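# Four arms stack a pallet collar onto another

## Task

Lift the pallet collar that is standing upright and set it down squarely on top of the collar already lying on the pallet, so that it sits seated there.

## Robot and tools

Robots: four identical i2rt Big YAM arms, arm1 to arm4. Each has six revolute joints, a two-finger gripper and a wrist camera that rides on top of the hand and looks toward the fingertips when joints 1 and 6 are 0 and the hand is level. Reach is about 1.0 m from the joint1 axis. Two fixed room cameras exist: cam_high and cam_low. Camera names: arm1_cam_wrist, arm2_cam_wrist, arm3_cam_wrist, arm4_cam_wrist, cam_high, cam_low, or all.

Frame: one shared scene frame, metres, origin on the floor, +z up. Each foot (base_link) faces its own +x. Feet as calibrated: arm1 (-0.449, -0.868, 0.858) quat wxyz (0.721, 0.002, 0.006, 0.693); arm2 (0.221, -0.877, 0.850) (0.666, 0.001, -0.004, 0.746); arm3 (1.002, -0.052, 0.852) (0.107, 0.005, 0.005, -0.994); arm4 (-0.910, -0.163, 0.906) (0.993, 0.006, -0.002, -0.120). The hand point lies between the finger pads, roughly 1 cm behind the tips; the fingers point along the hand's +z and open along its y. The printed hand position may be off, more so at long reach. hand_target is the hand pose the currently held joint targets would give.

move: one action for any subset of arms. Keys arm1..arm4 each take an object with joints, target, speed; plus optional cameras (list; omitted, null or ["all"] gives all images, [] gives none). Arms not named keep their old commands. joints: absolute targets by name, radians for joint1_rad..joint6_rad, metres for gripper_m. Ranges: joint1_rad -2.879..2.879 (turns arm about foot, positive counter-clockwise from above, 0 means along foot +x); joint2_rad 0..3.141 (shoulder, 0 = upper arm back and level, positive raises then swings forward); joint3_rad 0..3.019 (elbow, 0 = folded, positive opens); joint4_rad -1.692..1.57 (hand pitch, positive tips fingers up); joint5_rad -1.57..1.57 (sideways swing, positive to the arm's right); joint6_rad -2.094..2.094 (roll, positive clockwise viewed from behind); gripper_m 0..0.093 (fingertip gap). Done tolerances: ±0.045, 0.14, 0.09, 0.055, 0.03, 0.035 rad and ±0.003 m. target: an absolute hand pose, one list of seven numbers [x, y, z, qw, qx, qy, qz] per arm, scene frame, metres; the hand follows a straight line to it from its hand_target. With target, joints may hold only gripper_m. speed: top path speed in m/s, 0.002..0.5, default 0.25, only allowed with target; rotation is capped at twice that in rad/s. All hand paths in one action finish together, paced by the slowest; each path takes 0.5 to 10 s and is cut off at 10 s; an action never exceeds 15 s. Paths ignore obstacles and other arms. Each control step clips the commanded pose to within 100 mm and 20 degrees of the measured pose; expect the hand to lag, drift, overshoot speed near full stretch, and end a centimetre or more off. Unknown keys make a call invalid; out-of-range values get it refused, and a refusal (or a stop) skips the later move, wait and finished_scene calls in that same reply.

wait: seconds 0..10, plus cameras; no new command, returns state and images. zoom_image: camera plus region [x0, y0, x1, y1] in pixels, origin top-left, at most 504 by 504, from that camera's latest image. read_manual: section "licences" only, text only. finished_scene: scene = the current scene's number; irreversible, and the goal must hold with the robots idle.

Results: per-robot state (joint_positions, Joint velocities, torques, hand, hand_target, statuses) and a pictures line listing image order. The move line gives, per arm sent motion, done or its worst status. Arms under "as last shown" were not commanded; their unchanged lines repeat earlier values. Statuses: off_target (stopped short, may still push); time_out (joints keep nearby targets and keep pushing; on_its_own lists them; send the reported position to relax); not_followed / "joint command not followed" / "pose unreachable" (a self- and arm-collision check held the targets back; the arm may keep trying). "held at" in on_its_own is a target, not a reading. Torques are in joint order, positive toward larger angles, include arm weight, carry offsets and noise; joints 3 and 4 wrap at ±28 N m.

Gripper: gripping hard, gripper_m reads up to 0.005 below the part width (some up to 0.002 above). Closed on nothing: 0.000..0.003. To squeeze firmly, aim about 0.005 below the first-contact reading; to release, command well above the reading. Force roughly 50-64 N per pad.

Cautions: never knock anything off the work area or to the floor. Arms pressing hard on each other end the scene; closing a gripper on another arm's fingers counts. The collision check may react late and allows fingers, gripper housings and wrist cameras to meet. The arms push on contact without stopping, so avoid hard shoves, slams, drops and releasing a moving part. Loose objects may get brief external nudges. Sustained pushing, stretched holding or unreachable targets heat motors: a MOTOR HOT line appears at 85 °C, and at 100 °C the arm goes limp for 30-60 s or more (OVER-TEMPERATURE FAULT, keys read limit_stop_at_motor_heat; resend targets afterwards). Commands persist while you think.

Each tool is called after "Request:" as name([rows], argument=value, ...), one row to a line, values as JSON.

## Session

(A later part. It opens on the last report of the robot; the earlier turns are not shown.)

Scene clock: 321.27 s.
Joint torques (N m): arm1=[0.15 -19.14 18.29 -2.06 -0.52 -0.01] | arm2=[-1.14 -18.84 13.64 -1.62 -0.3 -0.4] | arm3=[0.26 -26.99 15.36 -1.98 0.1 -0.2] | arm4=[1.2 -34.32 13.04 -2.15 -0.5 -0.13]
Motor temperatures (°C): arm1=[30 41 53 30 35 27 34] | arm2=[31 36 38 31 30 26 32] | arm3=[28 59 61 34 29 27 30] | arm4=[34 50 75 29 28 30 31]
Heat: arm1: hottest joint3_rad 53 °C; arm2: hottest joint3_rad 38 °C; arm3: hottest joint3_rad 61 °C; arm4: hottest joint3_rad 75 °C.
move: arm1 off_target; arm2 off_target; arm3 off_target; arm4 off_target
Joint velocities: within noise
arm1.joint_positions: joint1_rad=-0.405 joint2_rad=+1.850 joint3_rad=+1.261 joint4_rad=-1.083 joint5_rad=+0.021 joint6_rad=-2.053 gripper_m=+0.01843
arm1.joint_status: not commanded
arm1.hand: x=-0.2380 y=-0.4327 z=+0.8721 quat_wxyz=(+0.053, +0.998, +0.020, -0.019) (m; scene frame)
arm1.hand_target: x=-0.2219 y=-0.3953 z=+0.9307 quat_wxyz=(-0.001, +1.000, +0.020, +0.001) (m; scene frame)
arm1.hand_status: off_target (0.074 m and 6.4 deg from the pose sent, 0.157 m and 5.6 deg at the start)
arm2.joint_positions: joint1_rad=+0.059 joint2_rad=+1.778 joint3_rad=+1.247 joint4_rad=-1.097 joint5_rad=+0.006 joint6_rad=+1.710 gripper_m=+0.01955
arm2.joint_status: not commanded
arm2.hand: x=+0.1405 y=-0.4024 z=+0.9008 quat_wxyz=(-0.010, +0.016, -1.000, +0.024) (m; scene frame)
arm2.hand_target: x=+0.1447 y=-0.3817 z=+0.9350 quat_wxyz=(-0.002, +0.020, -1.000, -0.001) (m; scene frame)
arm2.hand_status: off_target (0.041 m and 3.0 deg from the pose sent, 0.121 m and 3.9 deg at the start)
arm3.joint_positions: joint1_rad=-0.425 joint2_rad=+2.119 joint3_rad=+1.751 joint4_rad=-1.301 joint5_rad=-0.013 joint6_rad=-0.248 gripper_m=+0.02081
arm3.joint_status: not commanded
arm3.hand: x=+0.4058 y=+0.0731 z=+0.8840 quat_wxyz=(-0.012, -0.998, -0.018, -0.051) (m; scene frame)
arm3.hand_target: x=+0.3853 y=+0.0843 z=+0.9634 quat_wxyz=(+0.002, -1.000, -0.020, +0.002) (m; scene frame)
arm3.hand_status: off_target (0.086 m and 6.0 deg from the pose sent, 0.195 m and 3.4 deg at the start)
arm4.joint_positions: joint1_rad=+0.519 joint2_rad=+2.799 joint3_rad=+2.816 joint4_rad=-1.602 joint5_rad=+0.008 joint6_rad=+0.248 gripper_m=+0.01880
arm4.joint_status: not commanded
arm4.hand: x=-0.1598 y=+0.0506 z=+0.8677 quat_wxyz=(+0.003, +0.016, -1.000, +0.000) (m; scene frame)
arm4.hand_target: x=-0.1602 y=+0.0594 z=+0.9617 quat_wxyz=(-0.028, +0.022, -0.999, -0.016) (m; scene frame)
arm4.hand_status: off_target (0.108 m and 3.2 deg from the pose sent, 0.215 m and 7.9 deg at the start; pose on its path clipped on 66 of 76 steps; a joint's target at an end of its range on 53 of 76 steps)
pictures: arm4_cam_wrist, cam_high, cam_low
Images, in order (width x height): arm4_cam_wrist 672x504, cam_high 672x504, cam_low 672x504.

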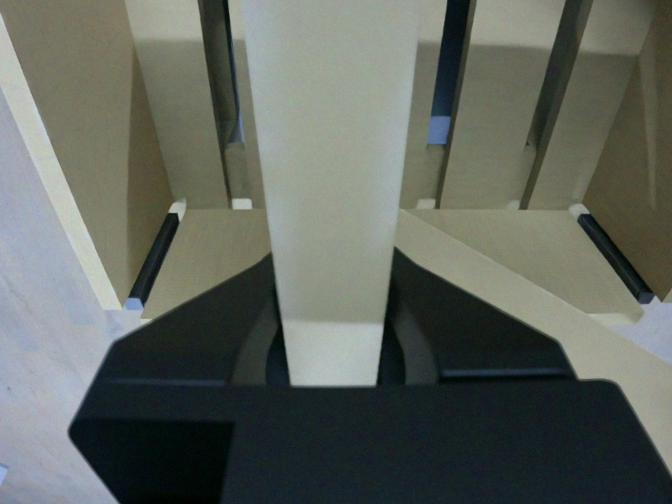

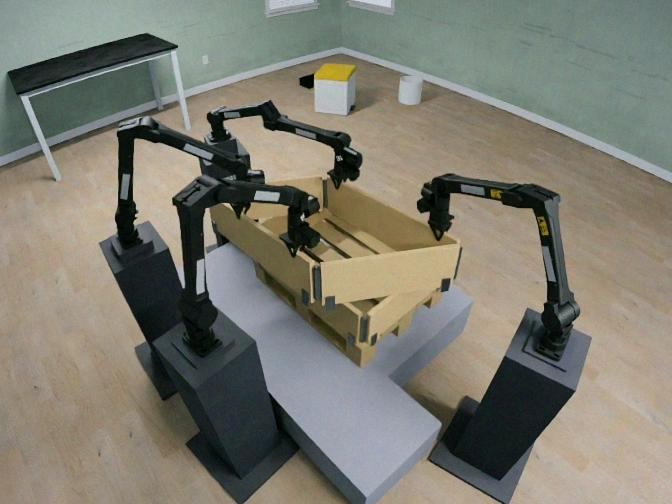

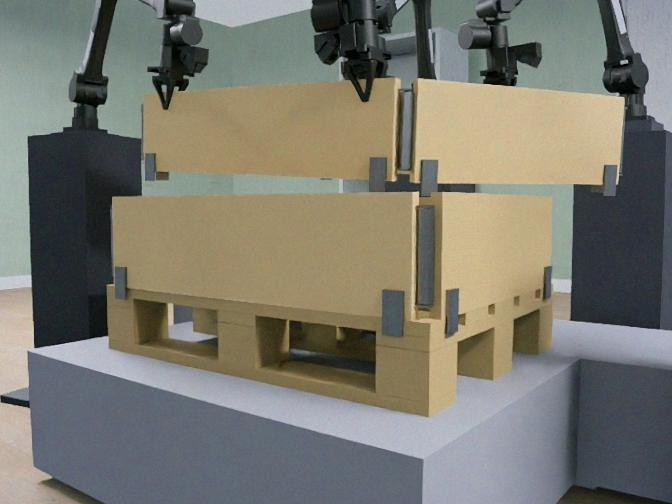

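Request:
move(arm1={"target":[-0.149,-0.315,0.935,0,1,0.005,0],"speed":0.12}, arm2={"target":[0.209,-0.325,0.935,0,-0.005,1,0],"speed":0.12}, arm3={"target":[0.306,0.203,0.97,0,1,0.005,0],"speed":0.12}, arm4={"target":[-0.24,0.19,0.965,-0.02,-0.005,1,0],"speed":0.12}, cameras=["cam_high","cam_low","arm4_cam_wrist","arm3_cam_wrist"])

Scene clock: 327.53 s.
Joint torques (N m): arm1=[0.56 -22.53 21.96 -1.01 -0.54 0.11] | arm2=[-0.73 -22.18 14.78 -1.62 -0.3 -0.27] | arm3=[0.15 -32.03 15.66 -2.44 0.39 -0.16] | arm4=[1.73 -35.14 9.98 -1.72 -0.33 0.05]
Motor temperatures (°C): arm1=[30 42 53 30 34 27 34] | arm2=[31 36 39 31 30 26 32] | arm3=[28 57 62 34 29 27 31] | arm4=[34 52 72 29 28 30 31]
Heat: arm1: hottest joint3_rad 53 °C; arm2: hottest joint3_rad 39 °C; arm3: hottest joint3_rad 62 °C; arm4: hottest joint3_rad 72 °C.
move: arm1 off_target; arm2 off_target; arm3 off_target; arm4 off_target
Joint velocities: within noise
arm1.joint_positions: joint1_rad=-0.461 joint2_rad=+2.071 joint3_rad=+1.591 joint4_rad=-1.255 joint5_rad=+0.018 joint6_rad=-2.086 gripper_m=+0.01858
arm1.joint_status: not commanded
arm1.hand: x=-0.1774 y=-0.3771 z=+0.8632 quat_wxyz=(+0.079, +0.996, +0.009, -0.037) (m; scene frame)
arm1.hand_target: x=-0.1545 y=-0.3250 z=+0.9391 quat_wxyz=(-0.001, +1.000, +0.006, +0.000) (m; scene frame)
arm1.hand_status: off_target (0.099 m and 10.0 deg from the pose sent, 0.160 m and 6.6 deg at the start; pose on its path clipped on 40 of 77 steps)
arm2.joint_positions: joint1_rad=-0.079 joint2_rad=+1.907 joint3_rad=+1.399 joint4_rad=-1.149 joint5_rad=+0.006 joint6_rad=+1.588 gripper_m=+0.01955
arm2.joint_status: not commanded
arm2.hand: x=+0.2049 y=-0.3537 z=+0.8881 quat_wxyz=(-0.006, +0.009, -0.999, +0.039) (m; scene frame)
arm2.hand_target: x=+0.2096 y=-0.3282 z=+0.9350 quat_wxyz=(-0.001, +0.008, -1.000, +0.000) (m; scene frame)
arm2.hand_status: off_target (0.055 m and 4.6 deg from the pose sent, 0.109 m and 3.3 deg at the start)
arm3.joint_positions: joint1_rad=-0.553 joint2_rad=+2.476 joint3_rad=+2.277 joint4_rad=-1.463 joint5_rad=-0.024 joint6_rad=-0.360 gripper_m=+0.02081
arm3.joint_status: not commanded
arm3.hand: x=+0.3279 y=+0.1811 z=+0.8391 quat_wxyz=(-0.021, -0.999, -0.010, -0.043) (m; scene frame)
arm3.hand_target: x=+0.3165 y=+0.1956 z=+0.9331 quat_wxyz=(+0.001, -1.000, -0.010, +0.002) (m; scene frame)
arm3.hand_status: off_target (0.135 m and 5.5 deg from the pose sent, 0.185 m and 6.2 deg at the start; pose on its path clipped on 64 of 77 steps)
arm4.joint_positions: joint1_rad=+0.699 joint2_rad=+2.745 joint3_rad=+2.569 joint4_rad=-1.507 joint5_rad=-0.001 joint6_rad=+0.444 gripper_m=+0.01880
arm4.joint_status: not commanded
arm4.hand: x=-0.2406 y=+0.1684 z=+0.8178 quat_wxyz=(+0.047, +0.008, -0.999, +0.018) (m; scene frame)
arm4.hand_target: x=-0.2393 y=+0.1829 z=+0.9107 quat_wxyz=(+0.019, +0.008, -1.000, -0.001) (m; scene frame)
arm4.hand_status: off_target (0.149 m and 3.7 deg from the pose sent, 0.188 m and 2.3 deg at the start; pose on its path clipped on 72 of 77 steps)
pictures: arm3_cam_wrist, arm4_cam_wrist, cam_high, cam_low
Images, in order (width x height): arm3_cam_wrist 672x504, arm4_cam_wrist 672x504, cam_high 672x504, cam_low 672x504.

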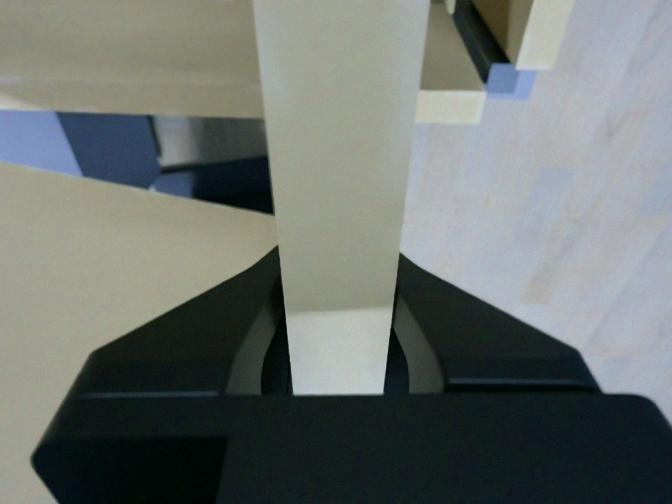

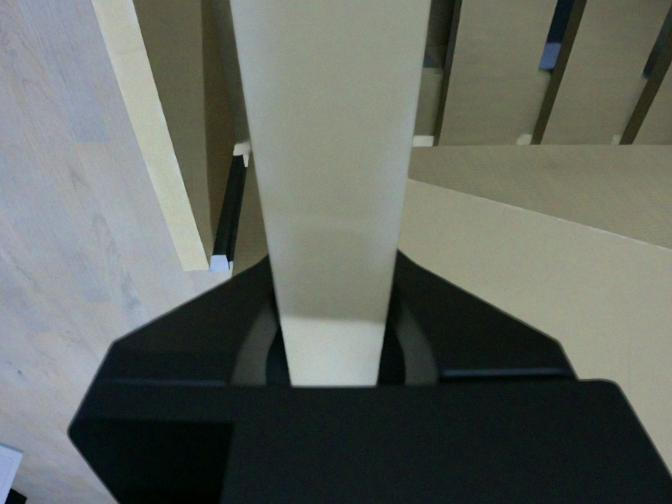

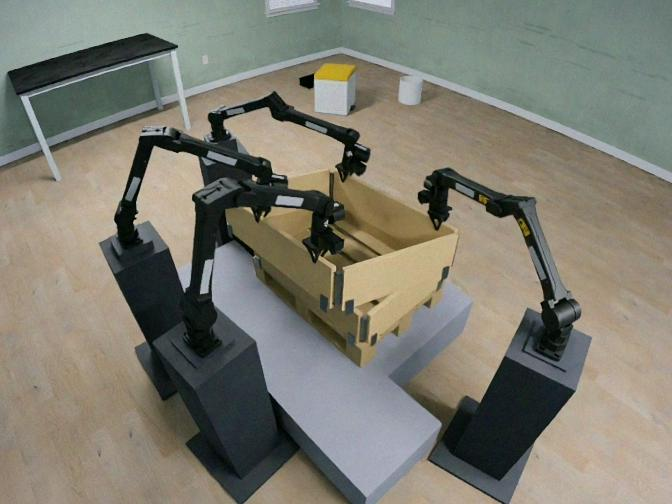

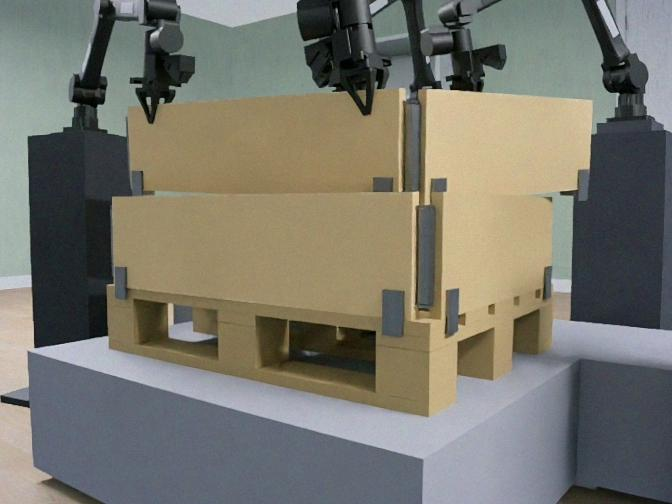

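Request:
move(arm3={"joints":{"joint2_rad":2.21,"joint4_rad":-1.50}}, arm4={"joints":{"joint2_rad":2.48,"joint4_rad":-1.55}}, cameras=["cam_low","arm2_cam_wrist"])

Scene clock: 334.10 s.
Joint torques (N m): arm1=[0.62 -22.95 18.56 -1.06 0.1 0.11] | arm2=[-0.26 -22.01 11.74 -1.52 -0.42 -0.25] | arm3=[1.26 -38.3 15.91 -0.49 -0.42 -0.02] | arm4=[0.85 -37.3 13.86 -1.55 0.49 -0.01]
Motor temperatures (°C): arm1=[30 43 54 30 34 27 34] | arm2=[31 37 40 31 30 26 32] | arm3=[28 58 64 34 29 27 31] | arm4=[34 51 70 29 28 30 31]
Heat: arm1: hottest joint3_rad 54 °C; arm2: hottest joint3_rad 40 °C; arm3: hottest joint3_rad 64 °C; arm4: hottest joint3_rad 70 °C.
move: arm3 time_out; arm4 time_out
Joint velocities: within noise
arm1.joint_positions: joint1_rad=-0.461 joint2_rad=+2.072 joint3_rad=+1.632 joint4_rad=-1.252 joint5_rad=-0.011 joint6_rad=-2.086 gripper_m=+0.01892
arm1.joint_status: not commanded
arm1.hand: x=-0.1733 y=-0.3593 z=+0.8749 quat_wxyz=(+0.053, +0.998, +0.008, -0.040) (m; scene frame)
arm1.hand_target: x=-0.1561 y=-0.3241 z=+0.9391 quat_wxyz=(-0.004, +1.000, +0.006, -0.005) (m; scene frame)
arm1.hand_status: not commanded
arm2.joint_positions: joint1_rad=-0.085 joint2_rad=+1.901 joint3_rad=+1.438 joint4_rad=-1.149 joint5_rad=+0.010 joint6_rad=+1.582 gripper_m=+0.01964
arm2.joint_status: not commanded
arm2.hand: x=+0.2080 y=-0.3366 z=+0.9038 quat_wxyz=(-0.007, +0.009, -1.000, +0.017) (m; scene frame)
arm2.hand_target: x=+0.2096 y=-0.3281 z=+0.9351 quat_wxyz=(-0.001, +0.010, -1.000, +0.000) (m; scene frame)
arm2.hand_status: not commanded
arm3.joint_positions: joint1_rad=-0.566 joint2_rad=+2.375 joint3_rad=+2.279 joint4_rad=-1.479 joint5_rad=+0.009 joint6_rad=-0.373 gripper_m=+0.02079
arm3.joint_status: joint2_rad time_out (moved -0.101 of -0.266); the others done
arm3.on_its_own: joint2_rad reads +2.375 and still pushes toward +2.210 since a time_out
arm3.hand: x=+0.3258 y=+0.1973 z=+0.9102 quat_wxyz=(+0.009, -1.000, -0.011, -0.008) (m; scene frame)
arm3.hand_target: x=+0.3103 y=+0.1977 z=+1.0628 quat_wxyz=(+0.045, -0.994, -0.010, +0.102) (m; scene frame)
arm3.hand_status: not commanded
arm4.joint_positions: joint1_rad=+0.709 joint2_rad=+2.637 joint3_rad=+2.527 joint4_rad=-1.496 joint5_rad=-0.035 joint6_rad=+0.452 gripper_m=+0.01880
arm4.joint_status: joint2_rad time_out (moved -0.108 of -0.265); the others done
arm4.on_its_own: joint2_rad reads +2.637 and still pushes toward +2.480 since a time_out
arm4.hand: x=-0.2372 y=+0.1849 z=+0.8817 quat_wxyz=(+0.020, +0.009, -1.000, -0.014) (m; scene frame)
arm4.hand_target: x=-0.2271 y=+0.1905 z=+1.0161 quat_wxyz=(-0.048, +0.007, -0.998, -0.042) (m; scene frame)
arm4.hand_status: not commanded
pictures: arm2_cam_wrist, cam_low
Images, in order (width x height): arm2_cam_wrist 672x504, cam_low 672x504.

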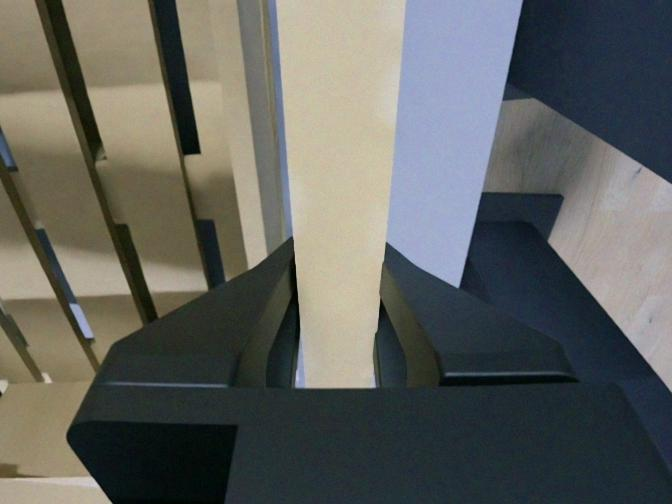

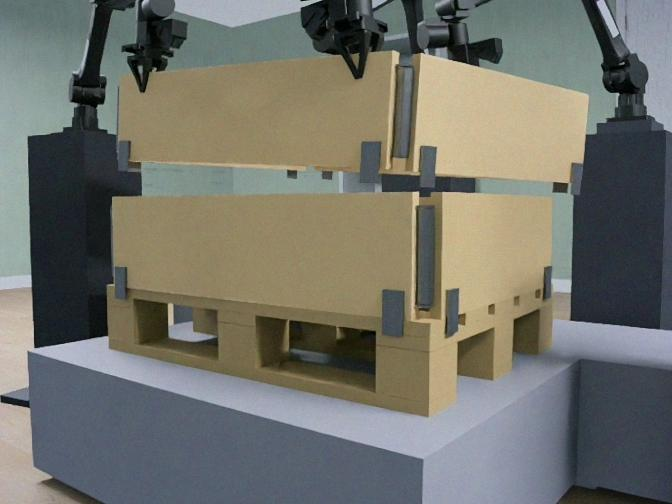

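Request:
move(arm1={"target":[-0.12,-0.282,0.945,0,1,0,0],"speed":0.08}, arm2={"target":[0.241,-0.297,0.935,0,0,1,0],"speed":0.08}, arm3={"joints":{"joint1_rad":-0.603,"joint2_rad":2.28,"joint3_rad":2.48,"joint4_rad":-1.565,"joint6_rad":-0.41}}, arm4={"joints":{"joint1_rad":0.79,"joint2_rad":2.46,"joint6_rad":0.53}}, cameras=["cam_high","cam_low"])

Scene clock: 356.20 s.
Joint torques (N m): arm1=[0.62 -23.65 22.06 -0.84 0.16 0.14] | arm2=[-0.67 -20.89 14.43 -1.98 -0.47 -0.21] | arm3=[1.08 -35.78 17.47 -1.62 -0.46 -0.08] | arm4=[2.73 -37.77 13.97 -2.18 0.35 0.11]
Motor temperatures (°C): arm1=[30 43 56 30 33 27 34] | arm2=[31 37 40 31 30 26 32] | arm3=[28 56 70 34 29 27 31] | arm4=[34 51 66 29 29 30 31]
Heat: arm1: hottest joint3_rad 56 °C; arm2: hottest joint3_rad 40 °C; arm3: hottest joint3_rad 70 °C; arm4: hottest joint3_rad 66 °C.
move: arm1 off_target; arm2 off_target; arm3 time_out; arm4 time_out
Joint velocities: within noise
arm1.joint_positions: joint1_rad=-0.475 joint2_rad=+2.178 joint3_rad=+1.814 joint4_rad=-1.360 joint5_rad=-0.002 joint6_rad=-2.092 gripper_m=+0.01979
arm1.joint_status: not commanded
arm1.hand: x=-0.1480 y=-0.3342 z=+0.8753 quat_wxyz=(+0.069, +0.997, +0.004, -0.044) (m; scene frame)
arm1.hand_target: x=-0.1250 y=-0.2909 z=+0.9484 quat_wxyz=(-0.002, +1.000, +0.000, +0.001) (m; scene frame)
arm1.hand_status: off_target (0.091 m and 9.3 deg from the pose sent, 0.117 m and 7.7 deg at the start)
arm2.joint_positions: joint1_rad=-0.135 joint2_rad=+1.950 joint3_rad=+1.518 joint4_rad=-1.172 joint5_rad=+0.008 joint6_rad=+1.542 gripper_m=+0.01984
arm2.joint_status: not commanded
arm2.hand: x=+0.2355 y=-0.3132 z=+0.9055 quat_wxyz=(-0.006, +0.004, -1.000, +0.013) (m; scene frame)
arm2.hand_target: x=+0.2408 y=-0.2982 z=+0.9351 quat_wxyz=(+0.000, +0.000, -1.000, -0.002) (m; scene frame)
arm2.hand_status: off_target (0.034 m and 1.6 deg from the pose sent, 0.060 m and 2.3 deg at the start)
arm3.joint_positions: joint1_rad=-0.602 joint2_rad=+2.409 joint3_rad=+2.373 joint4_rad=-1.506 joint5_rad=+0.010 joint6_rad=-0.409 gripper_m=+0.02078
arm3.joint_status: joint3_rad time_out (moved +0.095 of +0.201); joint4_rad time_out (moved -0.028 of -0.086); the others done
arm3.on_its_own: joint3_rad reads +2.373 and still pushes toward +2.480 since a time_out; joint4_rad reads -1.506 and still pushes toward -1.565 since a time_out
arm3.hand: x=+0.3197 y=+0.2278 z=+0.9224 quat_wxyz=(+0.016, -1.000, -0.011, +0.007) (m; scene frame)
arm3.hand_target: x=+0.3112 y=+0.2283 z=+1.0576 quat_wxyz=(+0.045, -0.995, -0.011, +0.091) (m; scene frame)
arm3.hand_status: not commanded
arm4.joint_positions: joint1_rad=+0.764 joint2_rad=+2.624 joint3_rad=+2.527 joint4_rad=-1.475 joint5_rad=-0.030 joint6_rad=+0.505 gripper_m=+0.01880
arm4.joint_status: joint2_rad time_out (moved -0.013 of -0.177); the others done
arm4.on_its_own: joint2_rad reads +2.624 and still pushes toward +2.460 since a time_out; joint4_rad reads -1.475 and still pushes toward -1.550 since a time_out
arm4.hand: x=-0.2503 y=+0.2237 z=+0.8916 quat_wxyz=(+0.004, +0.009, -1.000, -0.019) (m; scene frame)
arm4.hand_target: x=-0.2551 y=+0.2416 z=+1.0313 quat_wxyz=(-0.055, +0.012, -0.997, -0.050) (m; scene frame)
arm4.hand_status: not commanded
pictures: cam_high, cam_low
Images, in order (width x height): cam_high 672x504, cam_low 672x504.

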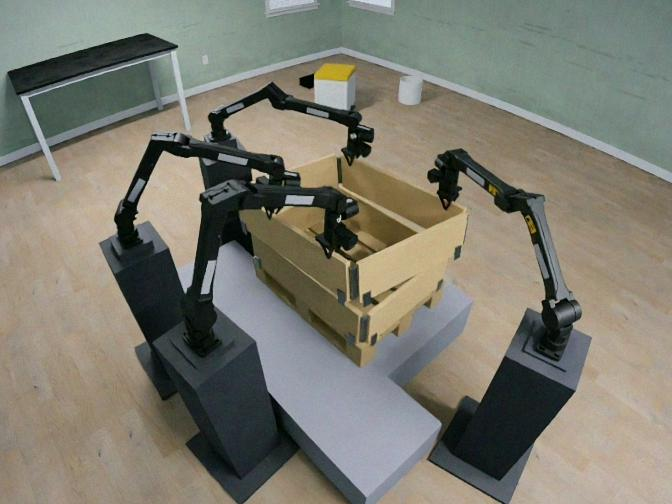

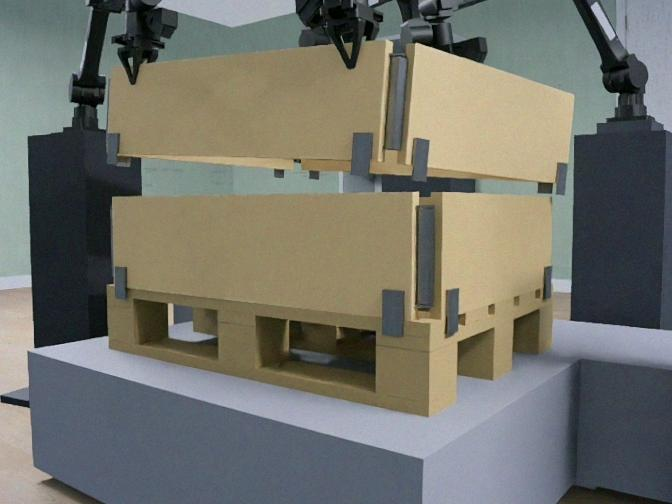

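Request:
move(arm1={"target":[-0.077,-0.237,0.945,0,1,0,0],"speed":0.08}, arm2={"target":[0.275,-0.26,0.93,0,0,1,0],"speed":0.08}, arm3={"joints":{"joint1_rad":-0.645,"joint2_rad":2.37,"joint3_rad":2.68,"joint4_rad":-1.63,"joint6_rad":-0.45}}, arm4={"joints":{"joint1_rad":0.89,"joint2_rad":2.46,"joint3_rad":2.52,"joint6_rad":0.62}})

Scene clock: 364.30 s.
Joint torques (N m): arm1=[1.73 -26.11 23.02 -0.18 0.04 -0.04] | arm2=[0.85 -22.48 15.27 -1.78 -0.42 -0.09] | arm3=[0.67 -38.01 17.07 -2.85 -0.37 -0.13] | arm4=[5.19 -36.89 11.17 -3.19 0.2 0.24]
Motor temperatures (°C): arm1=[30 45 61 30 33 27 34] | arm2=[31 38 41 31 30 26 32] | arm3=[28 59 71 34 29 26 31] | arm4=[34 51 65 29 28 30 31]
Heat: arm1: hottest joint3_rad 61 °C; arm2: hottest joint3_rad 41 °C; arm3: hottest joint3_rad 71 °C; arm4: hottest joint3_rad 65 °C.
move: arm1 off_target; arm2 off_target; arm3 time_out; arm4 time_out
Joint velocities: within noise
arm1.joint_positions: joint1_rad=-0.510 joint2_rad=+2.382 joint3_rad=+2.168 joint4_rad=-1.545 joint5_rad=+0.002 joint6_rad=-2.097 gripper_m=+0.02096
arm1.joint_status: not commanded
arm1.hand: x=-0.0994 y=-0.2964 z=+0.8700 quat_wxyz=(+0.084, +0.995, -0.010, -0.053) (m; scene frame)
arm1.hand_target: x=-0.0851 y=-0.2501 z=+0.9490 quat_wxyz=(+0.003, +1.000, +0.000, -0.003) (m; scene frame)
arm1.hand_status: off_target (0.098 m and 11.4 deg from the pose sent, 0.139 m and 9.3 deg at the start; pose on its path clipped on 12 of 67 steps)
arm2.joint_positions: joint1_rad=-0.207 joint2_rad=+2.052 joint3_rad=+1.661 joint4_rad=-1.226 joint5_rad=+0.008 joint6_rad=+1.474 gripper_m=+0.02045
arm2.joint_status: not commanded
arm2.hand: x=+0.2794 y=-0.2807 z=+0.8978 quat_wxyz=(-0.004, +0.001, -1.000, +0.020) (m; scene frame)
arm2.hand_target: x=+0.2749 y=-0.2619 z=+0.9300 quat_wxyz=(+0.000, +0.001, -1.000, -0.001) (m; scene frame)
arm2.hand_status: off_target (0.039 m and 2.3 deg from the pose sent, 0.071 m and 1.6 deg at the start)
arm3.joint_positions: joint1_rad=-0.640 joint2_rad=+2.514 joint3_rad=+2.580 joint4_rad=-1.535 joint5_rad=+0.007 joint6_rad=-0.442 gripper_m=+0.02077
arm3.joint_status: joint2_rad time_out (moved +0.105 of -0.039); joint3_rad time_out (moved +0.207 of +0.307); joint4_rad time_out (moved -0.029 of -0.124); the others done
arm3.on_its_own: joint2_rad reads +2.514 and still pushes toward +2.370 since a time_out; joint3_rad reads +2.580 and still pushes toward +2.680 since a time_out; joint4_rad reads -1.535 and still pushes toward -1.630 since a time_out
arm3.hand: x=+0.2971 y=+0.2680 z=+0.9277 quat_wxyz=(+0.030, -0.999, -0.009, +0.040) (m; scene frame)
arm3.hand_target: x=+0.3048 y=+0.2651 z=+1.0734 quat_wxyz=(+0.058, -0.992, -0.010, +0.110) (m; scene frame)
arm3.hand_status: not commanded
arm4.joint_positions: joint1_rad=+0.837 joint2_rad=+2.609 joint3_rad=+2.506 joint4_rad=-1.444 joint5_rad=-0.026 joint6_rad=+0.584 gripper_m=+0.01885
arm4.joint_status: joint1_rad time_out (moved +0.073 of +0.126); joint2_rad time_out (moved -0.015 of -0.164); joint6_rad time_out (moved +0.078 of +0.115); the others done
arm4.on_its_own: joint1_rad reads +0.837 and still pushes toward +0.890 since a time_out; joint2_rad reads +2.609 and still pushes toward +2.460 since a time_out; joint4_rad reads -1.444 and still pushes toward -1.550 since a time_out; joint6_rad reads +0.584 and still pushes toward +0.620 since a time_out
arm4.hand: x=-0.2767 y=+0.2721 z=+0.8949 quat_wxyz=(-0.006, +0.007, -1.000, -0.023) (m; scene frame)
arm4.hand_target: x=-0.3079 y=+0.2984 z=+1.0101 quat_wxyz=(-0.029, +0.015, -0.999, -0.039) (m; scene frame)
arm4.hand_status: not commanded
pictures: arm1_cam_wrist, arm2_cam_wrist, arm3_cam_wrist, arm4_cam_wrist, cam_high, cam_low
Images, in order (width x height): arm1_cam_wrist 672x504, arm2_cam_wrist 672x504, arm3_cam_wrist 672x504, arm4_cam_wrist 672x504, cam_high 672x504, cam_low 672x504.

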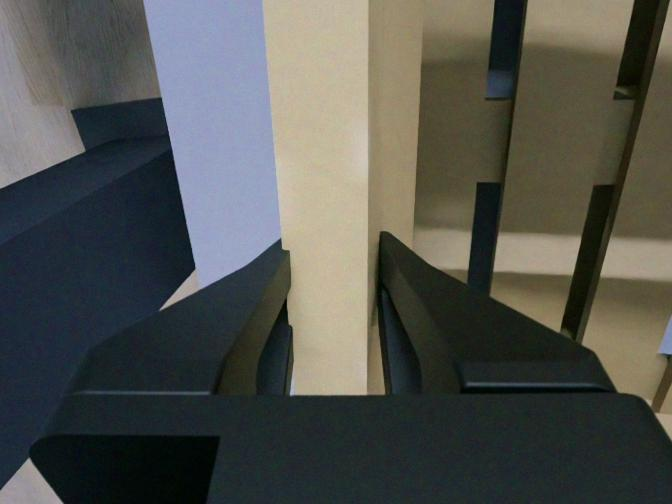

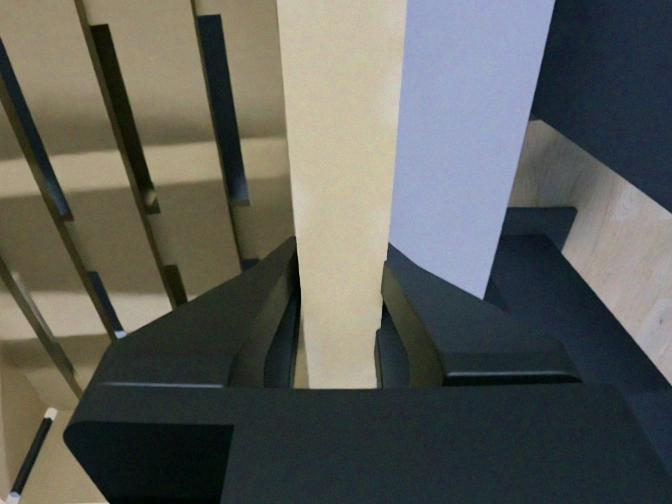

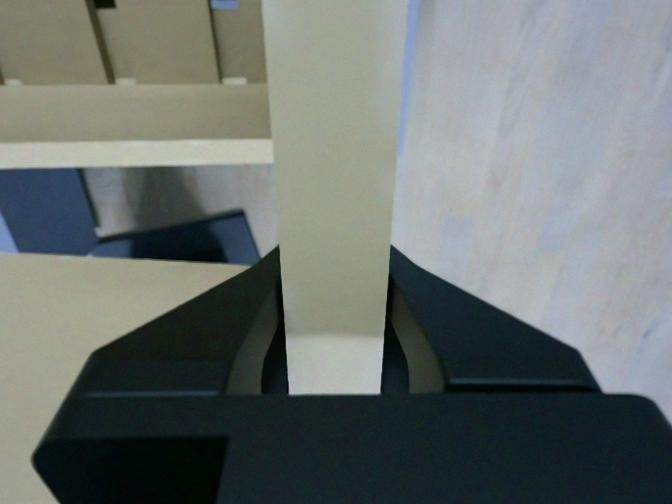

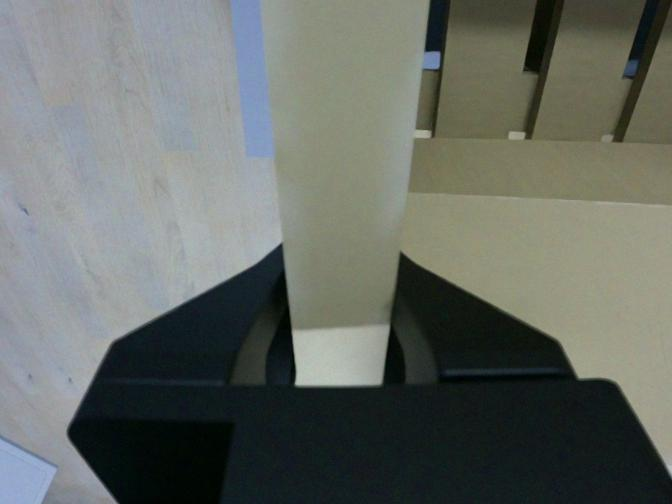

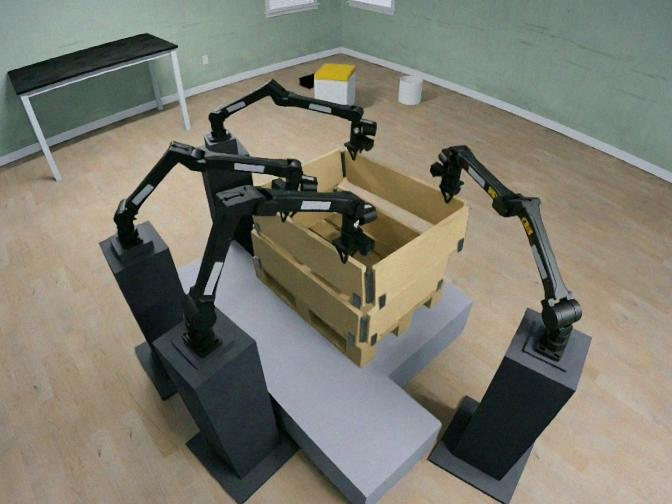

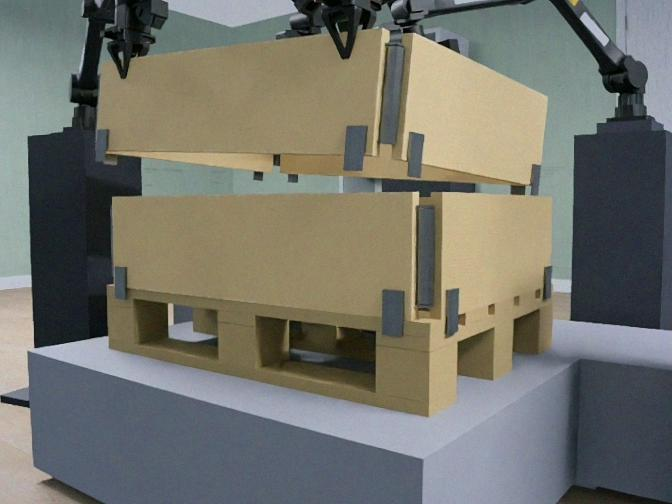

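Request:
move(arm3={"joints":{"joint1_rad":-0.65,"joint2_rad":2.45,"joint3_rad":2.85,"joint4_rad":-1.65,"joint6_rad":-0.45}}, arm4={"joints":{"joint1_rad":0.95,"joint2_rad":2.39,"joint3_rad":2.36,"joint4_rad":-1.5,"joint6_rad":0.66}}, cameras=["cam_high","cam_low","arm4_cam_wrist","arm3_cam_wrist"])

Scene clock: 394.00 s.
Joint torques (N m): arm1=[1.67 -26.58 21.71 -0.14 0.12 -0.04] | arm2=[1.14 -22.95 14.9 -1.68 -0.42 -0.1] | arm3=[0.26 -38.53 18.17 -3.3 -0.11 -0.17] | arm4=[7.47 -35.9 9.14 -3.14 0.22 0.2]
Motor temperatures (°C): arm1=[30 50 71 29 33 27 34] | arm2=[31 39 41 31 29 26 32] | arm3=[28 72 70 34 29 26 31] | arm4=[34 52 61 29 28 30 32]
Heat: arm1: hottest joint3_rad 71 °C; arm2: hottest joint3_rad 41 °C; arm3: hottest joint2_rad 72 °C; arm4: hottest joint3_rad 61 °C.
move: arm3 time_out; arm4 time_out
Joint velocities: within noise
arm1.joint_positions: joint1_rad=-0.510 joint2_rad=+2.388 joint3_rad=+2.184 joint4_rad=-1.542 joint5_rad=+0.000 joint6_rad=-2.097 gripper_m=+0.02096
arm1.joint_status: not commanded
arm1.hand: x=-0.0970 y=-0.2919 z=+0.8714 quat_wxyz=(+0.078, +0.996, -0.011, -0.050) (m; scene frame)
arm1.hand_target: x=-0.0846 y=-0.2495 z=+0.9490 quat_wxyz=(+0.002, +1.000, +0.000, -0.001) (m; scene frame)
arm1.hand_status: not commanded
arm2.joint_positions: joint1_rad=-0.211 joint2_rad=+2.057 joint3_rad=+1.664 joint4_rad=-1.229 joint5_rad=+0.008 joint6_rad=+1.476 gripper_m=+0.02065
arm2.joint_status: not commanded
arm2.hand: x=+0.2819 y=-0.2807 z=+0.8961 quat_wxyz=(-0.004, -0.002, -1.000, +0.022) (m; scene frame)
arm2.hand_target: x=+0.2750 y=-0.2619 z=+0.9300 quat_wxyz=(+0.000, +0.000, -1.000, -0.001) (m; scene frame)
arm2.hand_status: not commanded
arm3.joint_positions: joint1_rad=-0.640 joint2_rad=+2.594 joint3_rad=+2.731 joint4_rad=-1.541 joint5_rad=-0.004 joint6_rad=-0.430 gripper_m=+0.02077
arm3.joint_status: joint2_rad time_out (moved +0.080 of -0.064); joint3_rad time_out (moved +0.151 of +0.270); joint4_rad time_out (moved -0.006 of -0.115); the others done
arm3.on_its_own: joint2_rad reads +2.594 and still pushes toward +2.450 since a time_out; joint3_rad reads +2.731 and still pushes toward +2.844 since a time_out; joint4_rad reads -1.541 and still pushes toward -1.650 since a time_out
arm3.hand: x=+0.2733 y=+0.2767 z=+0.9286 quat_wxyz=(+0.038, -0.997, -0.003, +0.072) (m; scene frame)
arm3.hand_target: x=+0.2881 y=+0.2760 z=+1.0812 quat_wxyz=(+0.069, -0.988, -0.004, +0.138) (m; scene frame)
arm3.hand_status: not commanded
arm4.joint_positions: joint1_rad=+0.870 joint2_rad=+2.535 joint3_rad=+2.367 joint4_rad=-1.395 joint5_rad=-0.027 joint6_rad=+0.626 gripper_m=+0.01914
arm4.joint_status: joint1_rad time_out (moved +0.033 of +0.113); joint2_rad time_out (moved -0.074 of -0.219); joint4_rad time_out (moved +0.049 of -0.056); the others done
arm4.on_its_own: joint1_rad reads +0.870 and still pushes toward +0.950 since a time_out; joint2_rad reads +2.535 and still pushes toward +2.390 since a time_out; joint4_rad reads -1.395 and still pushes toward -1.500 since a time_out
arm4.hand: x=-0.3062 y=+0.2824 z=+0.8966 quat_wxyz=(+0.002, +0.002, -1.000, -0.020) (m; scene frame)
arm4.hand_target: x=-0.3542 y=+0.3191 z=+0.9981 quat_wxyz=(-0.012, +0.026, -0.999, -0.028) (m; scene frame)
arm4.hand_status: not commanded
pictures: arm3_cam_wrist, arm4_cam_wrist, cam_high, cam_low
Images, in order (width x height): arm3_cam_wrist 672x504, arm4_cam_wrist 672x504, cam_high 672x504, cam_low 672x504.

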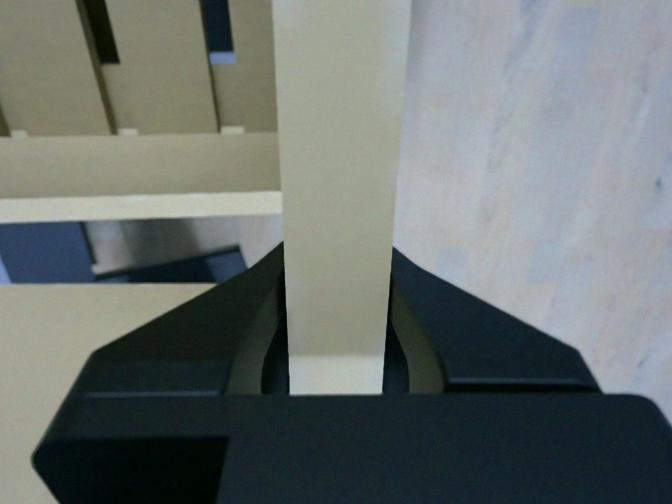

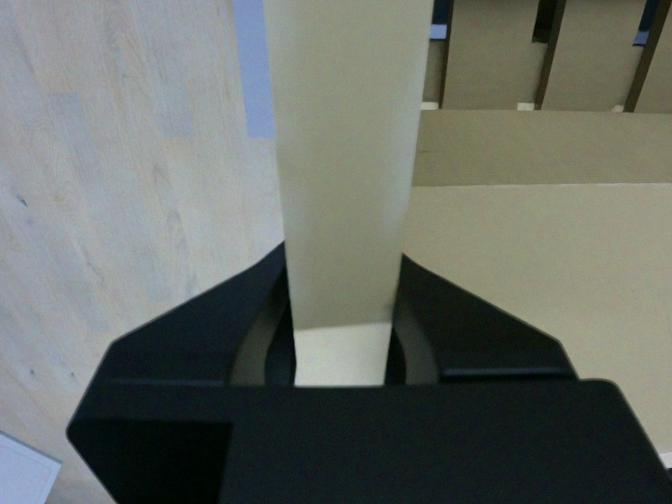

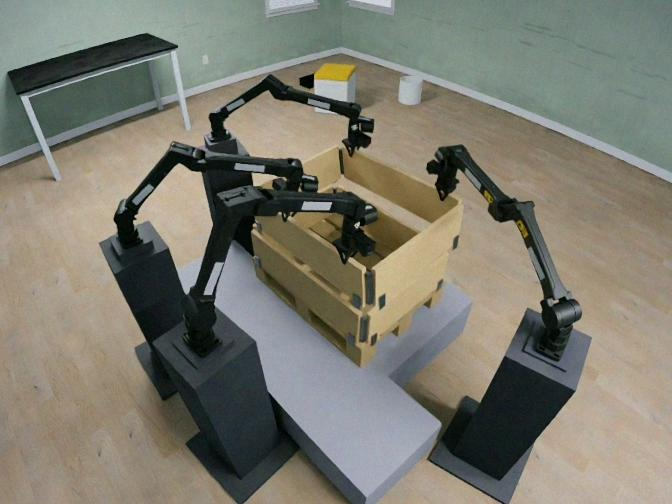

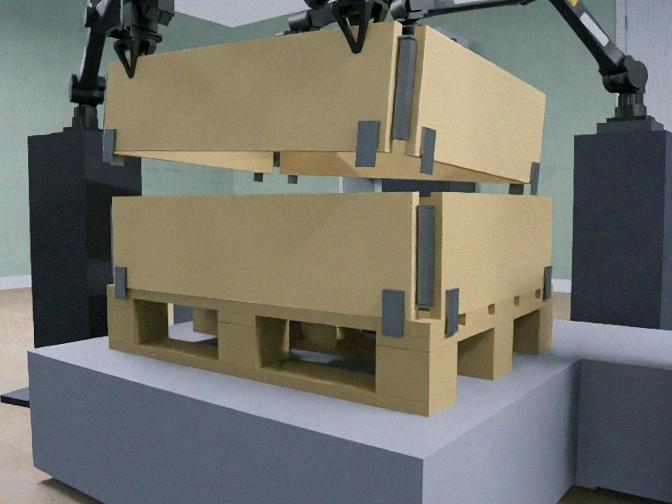

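Request:
move(arm1={"target":[-0.115,-0.245,0.945,0,1,0,0],"speed":0.08}, arm2={"target":[0.245,-0.262,0.925,0,0,1,0],"speed":0.08}, arm3={"joints":{"joint1_rad":-0.65,"joint2_rad":2.52,"joint3_rad":2.95,"joint4_rad":-1.67,"joint6_rad":-0.44}}, arm4={"joints":{"joint1_rad":0.98,"joint2_rad":2.34,"joint3_rad":2.25,"joint4_rad":-1.46,"joint6_rad":0.67}}, cameras=["cam_high","cam_low","arm4_cam_wrist","arm1_cam_wrist","arm2_cam_wrist"])

Scene clock: 406.60 s.
Joint torques (N m): arm1=[4.37 -30.45 13.14 0.66 -0.01 0.35] | arm2=[4.25 -23.71 12.83 -1.02 -0.74 0.22] | arm3=[0.15 -37.66 18.19 -3.48 0.21 -0.21] | arm4=[8.76 -35.6 8.23 -3.66 0.2 0.15]
Motor temperatures (°C): arm1=[30 53 74 29 33 27 34] | arm2=[31 40 44 31 29 26 32] | arm3=[28 74 70 34 29 26 31] | arm4=[34 52 58 29 28 30 32]
Heat: arm1: hottest joint3_rad 74 °C; arm2: hottest joint3_rad 44 °C; arm3: hottest joint2_rad 74 °C; arm4: hottest joint3_rad 58 °C.
move: arm1 off_target; arm2 off_target; arm3 time_out; arm4 time_out
Joint velocities: within noise
arm1.joint_positions: joint1_rad=-0.504 joint2_rad=+2.368 joint3_rad=+2.140 joint4_rad=-1.491 joint5_rad=+0.005 joint6_rad=-2.097 gripper_m=+0.02097
arm1.joint_status: not commanded
arm1.hand: x=-0.0993 y=-0.2903 z=+0.8675 quat_wxyz=(+0.068, +0.997, -0.008, -0.041) (m; scene frame)
arm1.hand_target: x=-0.1173 y=-0.2519 z=+0.9442 quat_wxyz=(+0.002, +1.000, +0.001, -0.001) (m; scene frame)
arm1.hand_status: off_target (0.091 m and 9.2 deg from the pose sent, 0.089 m and 10.7 deg at the start)
arm2.joint_positions: joint1_rad=-0.205 joint2_rad=+2.059 joint3_rad=+1.664 joint4_rad=-1.229 joint5_rad=+0.013 joint6_rad=+1.488 gripper_m=+0.02075
arm2.joint_status: not commanded
arm2.hand: x=+0.2788 y=-0.2806 z=+0.8948 quat_wxyz=(-0.006, -0.004, -1.000, +0.023) (m; scene frame)
arm2.hand_target: x=+0.2453 y=-0.2642 z=+0.9250 quat_wxyz=(+0.001, +0.001, -1.000, -0.001) (m; scene frame)
arm2.hand_status: off_target (0.049 m and 2.8 deg from the pose sent, 0.050 m and 2.5 deg at the start)
arm3.joint_positions: joint1_rad=-0.639 joint2_rad=+2.650 joint3_rad=+2.837 joint4_rad=-1.552 joint5_rad=-0.019 joint6_rad=-0.426 gripper_m=+0.02077
arm3.joint_status: joint3_rad time_out (moved +0.106 of +0.219); joint4_rad time_out (moved -0.011 of -0.129); the others done
arm3.on_its_own: joint3_rad reads +2.837 and still pushes toward +2.950 since a time_out; joint4_rad reads -1.552 and still pushes toward -1.670 since a time_out
arm3.hand: x=+0.2593 y=+0.2791 z=+0.9287 quat_wxyz=(+0.039, -0.995, -0.002, +0.093) (m; scene frame)
arm3.hand_target: x=+0.2776 y=+0.2801 z=+1.0715 quat_wxyz=(+0.070, -0.987, -0.004, +0.148) (m; scene frame)
arm3.hand_status: not commanded
arm4.joint_positions: joint1_rad=+0.885 joint2_rad=+2.487 joint3_rad=+2.266 joint4_rad=-1.341 joint5_rad=-0.026 joint6_rad=+0.643 gripper_m=+0.01919
arm4.joint_status: joint1_rad time_out (moved +0.016 of +0.110); joint2_rad time_out (moved -0.047 of -0.195); joint4_rad time_out (moved +0.054 of -0.065); the others done
arm4.on_its_own: joint1_rad reads +0.885 and still pushes toward +0.980 since a time_out; joint2_rad reads +2.487 and still pushes toward +2.340 since a time_out; joint4_rad reads -1.341 and still pushes toward -1.460 since a time_out
arm4.hand: x=-0.3225 y=+0.2845 z=+0.8929 quat_wxyz=(+0.001, +0.001, -1.000, -0.019) (m; scene frame)
arm4.hand_target: x=-0.3816 y=+0.3236 z=+0.9909 quat_wxyz=(-0.004, +0.035, -0.999, -0.021) (m; scene frame)
arm4.hand_status: not commanded
pictures: arm1_cam_wrist, arm2_cam_wrist, arm4_cam_wrist, cam_high, cam_low
Images, in order (width x height): arm1_cam_wrist 672x504, arm2_cam_wrist 672x504, arm4_cam_wrist 672x504, cam_high 672x504, cam_low 672x504.

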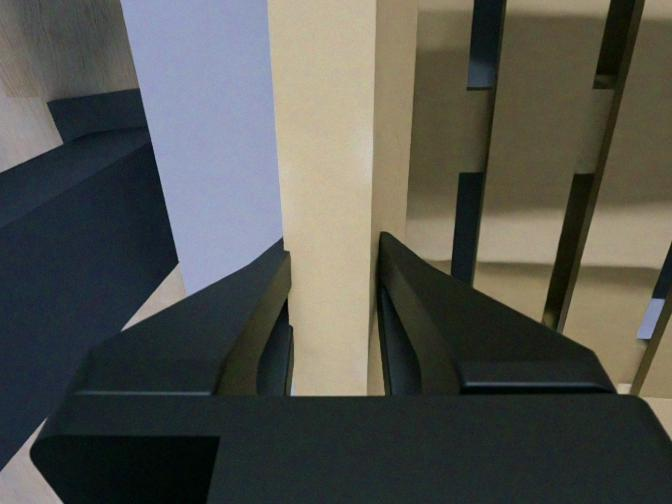

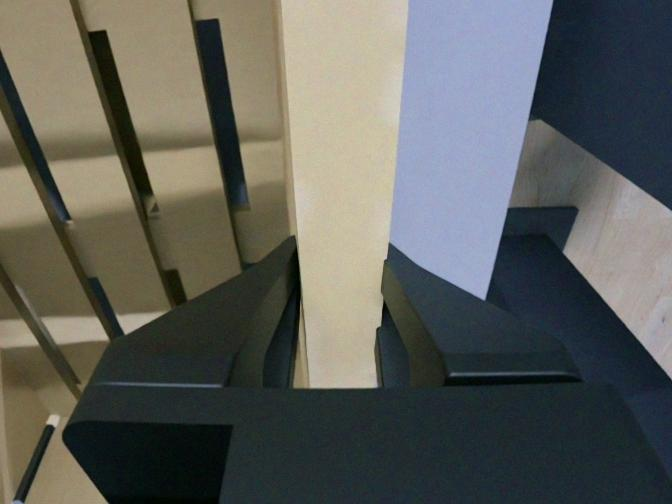

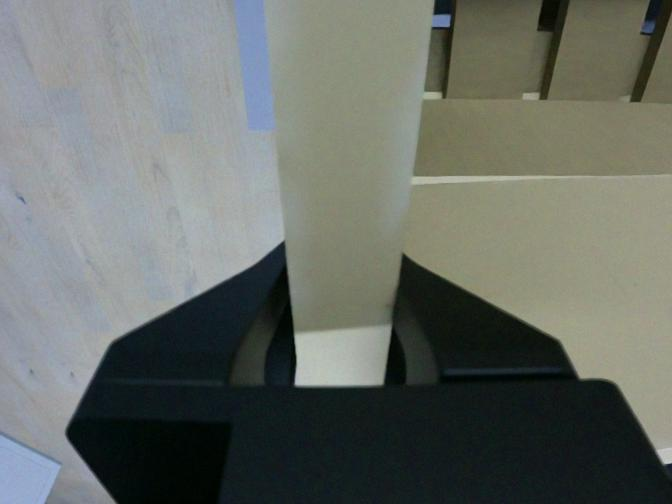

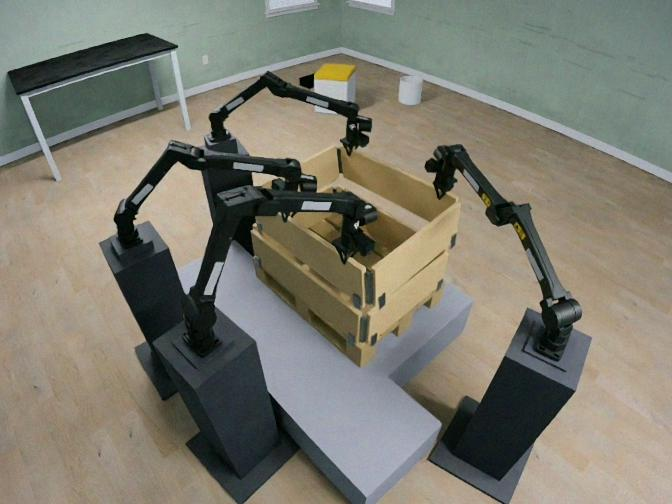

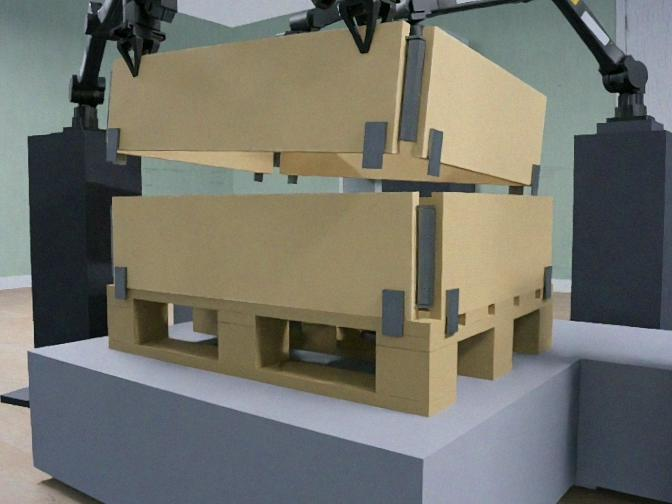

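Request:
move(arm3={"joints":{"joint2_rad":2.58}}, arm4={"joints":{"joint2_rad":2.395,"joint1_rad":0.96}}, cameras=["cam_high","cam_low"])

Scene clock: 425.10 s.
Joint torques (N m): arm1=[4.37 -30.51 13.14 0.51 -0.02 0.35] | arm2=[4.25 -24 12.82 -1.09 -0.87 0.22] | arm3=[0.21 -34.78 16.43 -3.37 0.37 -0.23] | arm4=[7 -31.85 8.5 -3.82 0.2 0.11]
Motor temperatures (°C): arm1=[30 53 68 29 32 27 34] | arm2=[31 39 44 31 30 26 32] | arm3=[28 73 70 34 29 26 31] | arm4=[35 51 54 29 28 30 32]
Heat: arm1: hottest joint3_rad 68 °C; arm2: hottest joint3_rad 44 °C; arm3: hottest joint2_rad 73 °C; arm4: hottest joint3_rad 54 °C.
move: arm3 done; arm4 time_out
Joint velocities: within noise
arm1.joint_positions: joint1_rad=-0.504 joint2_rad=+2.368 joint3_rad=+2.140 joint4_rad=-1.487 joint5_rad=+0.008 joint6_rad=-2.097 gripper_m=+0.02097
arm1.joint_status: not commanded
arm1.hand: x=-0.0983 y=-0.2896 z=+0.8673 quat_wxyz=(+0.067, +0.997, -0.008, -0.039) (m; scene frame)
arm1.hand_target: x=-0.1167 y=-0.2520 z=+0.9442 quat_wxyz=(+0.003, +1.000, +0.001, +0.000) (m; scene frame)
arm1.hand_status: not commanded
arm2: as last shown
arm2.joint_positions: joint1_rad=-0.205 joint2_rad=+2.062 joint3_rad=+1.664 joint4_rad=-1.227 joint5_rad=+0.016 joint6_rad=+1.488 gripper_m=+0.02075
arm2.hand: x=+0.2794 y=-0.2805 z=+0.8932 quat_wxyz=(-0.007, -0.004, -1.000, +0.024) (m; scene frame)
arm3.joint_positions: joint1_rad=-0.638 joint2_rad=+2.675 joint3_rad=+2.859 joint4_rad=-1.555 joint5_rad=-0.024 joint6_rad=-0.422 gripper_m=+0.02077
arm3.joint_status: all done
arm3.on_its_own: joint3_rad reads +2.859 and still pushes toward +2.950 since a time_out; joint4_rad reads -1.555 and still pushes toward -1.670 since a time_out
arm3.hand: x=+0.2576 y=+0.2788 z=+0.9181 quat_wxyz=(+0.036, -0.995, -0.001, +0.091) (m; scene frame)
arm3.hand_target: x=+0.2742 y=+0.2824 z=+1.0251 quat_wxyz=(+0.058, -0.991, -0.004, +0.121) (m; scene frame)
arm3.hand_status: not commanded
arm4.joint_positions: joint1_rad=+0.886 joint2_rad=+2.493 joint3_rad=+2.263 joint4_rad=-1.337 joint5_rad=-0.026 joint6_rad=+0.648 gripper_m=+0.01919
arm4.joint_status: joint1_rad time_out (moved +0.001 of +0.075); the others done
arm4.on_its_own: joint1_rad reads +0.886 and still pushes toward +0.960 since a time_out; joint4_rad reads -1.337 and still pushes toward -1.460 since a time_out
arm4.hand: x=-0.3235 y=+0.2845 z=+0.8878 quat_wxyz=(+0.003, -0.001, -1.000, -0.018) (m; scene frame)
arm4.hand_target: x=-0.3746 y=+0.3109 z=+0.9523 quat_wxyz=(+0.017, +0.024, -1.000, -0.004) (m; scene frame)
arm4.hand_status: not commanded
pictures: cam_high, cam_low
Images, in order (width x height): cam_high 672x504, cam_low 672x504.

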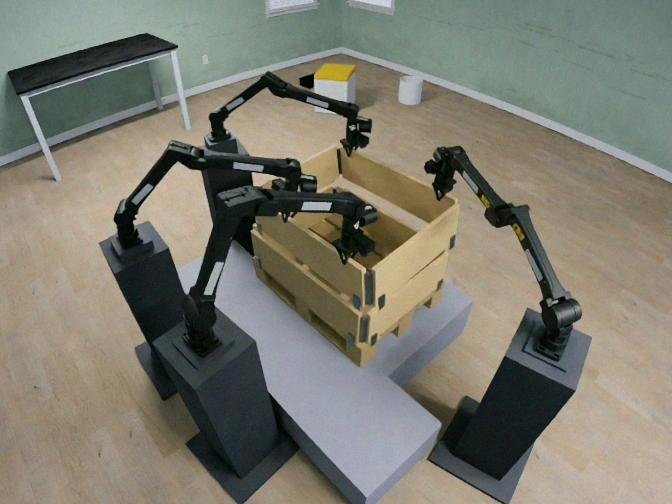

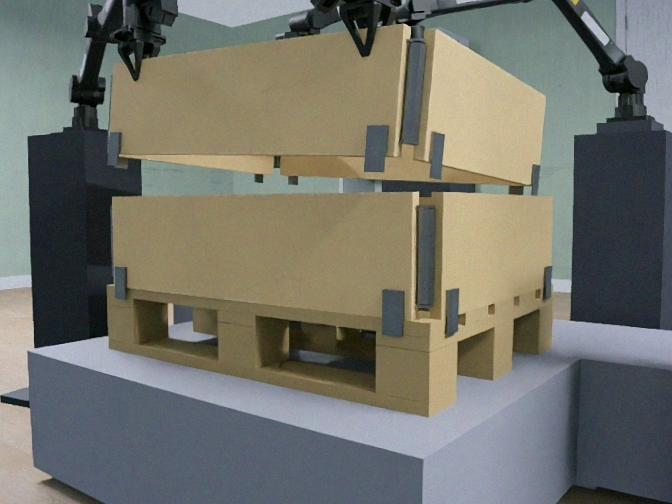

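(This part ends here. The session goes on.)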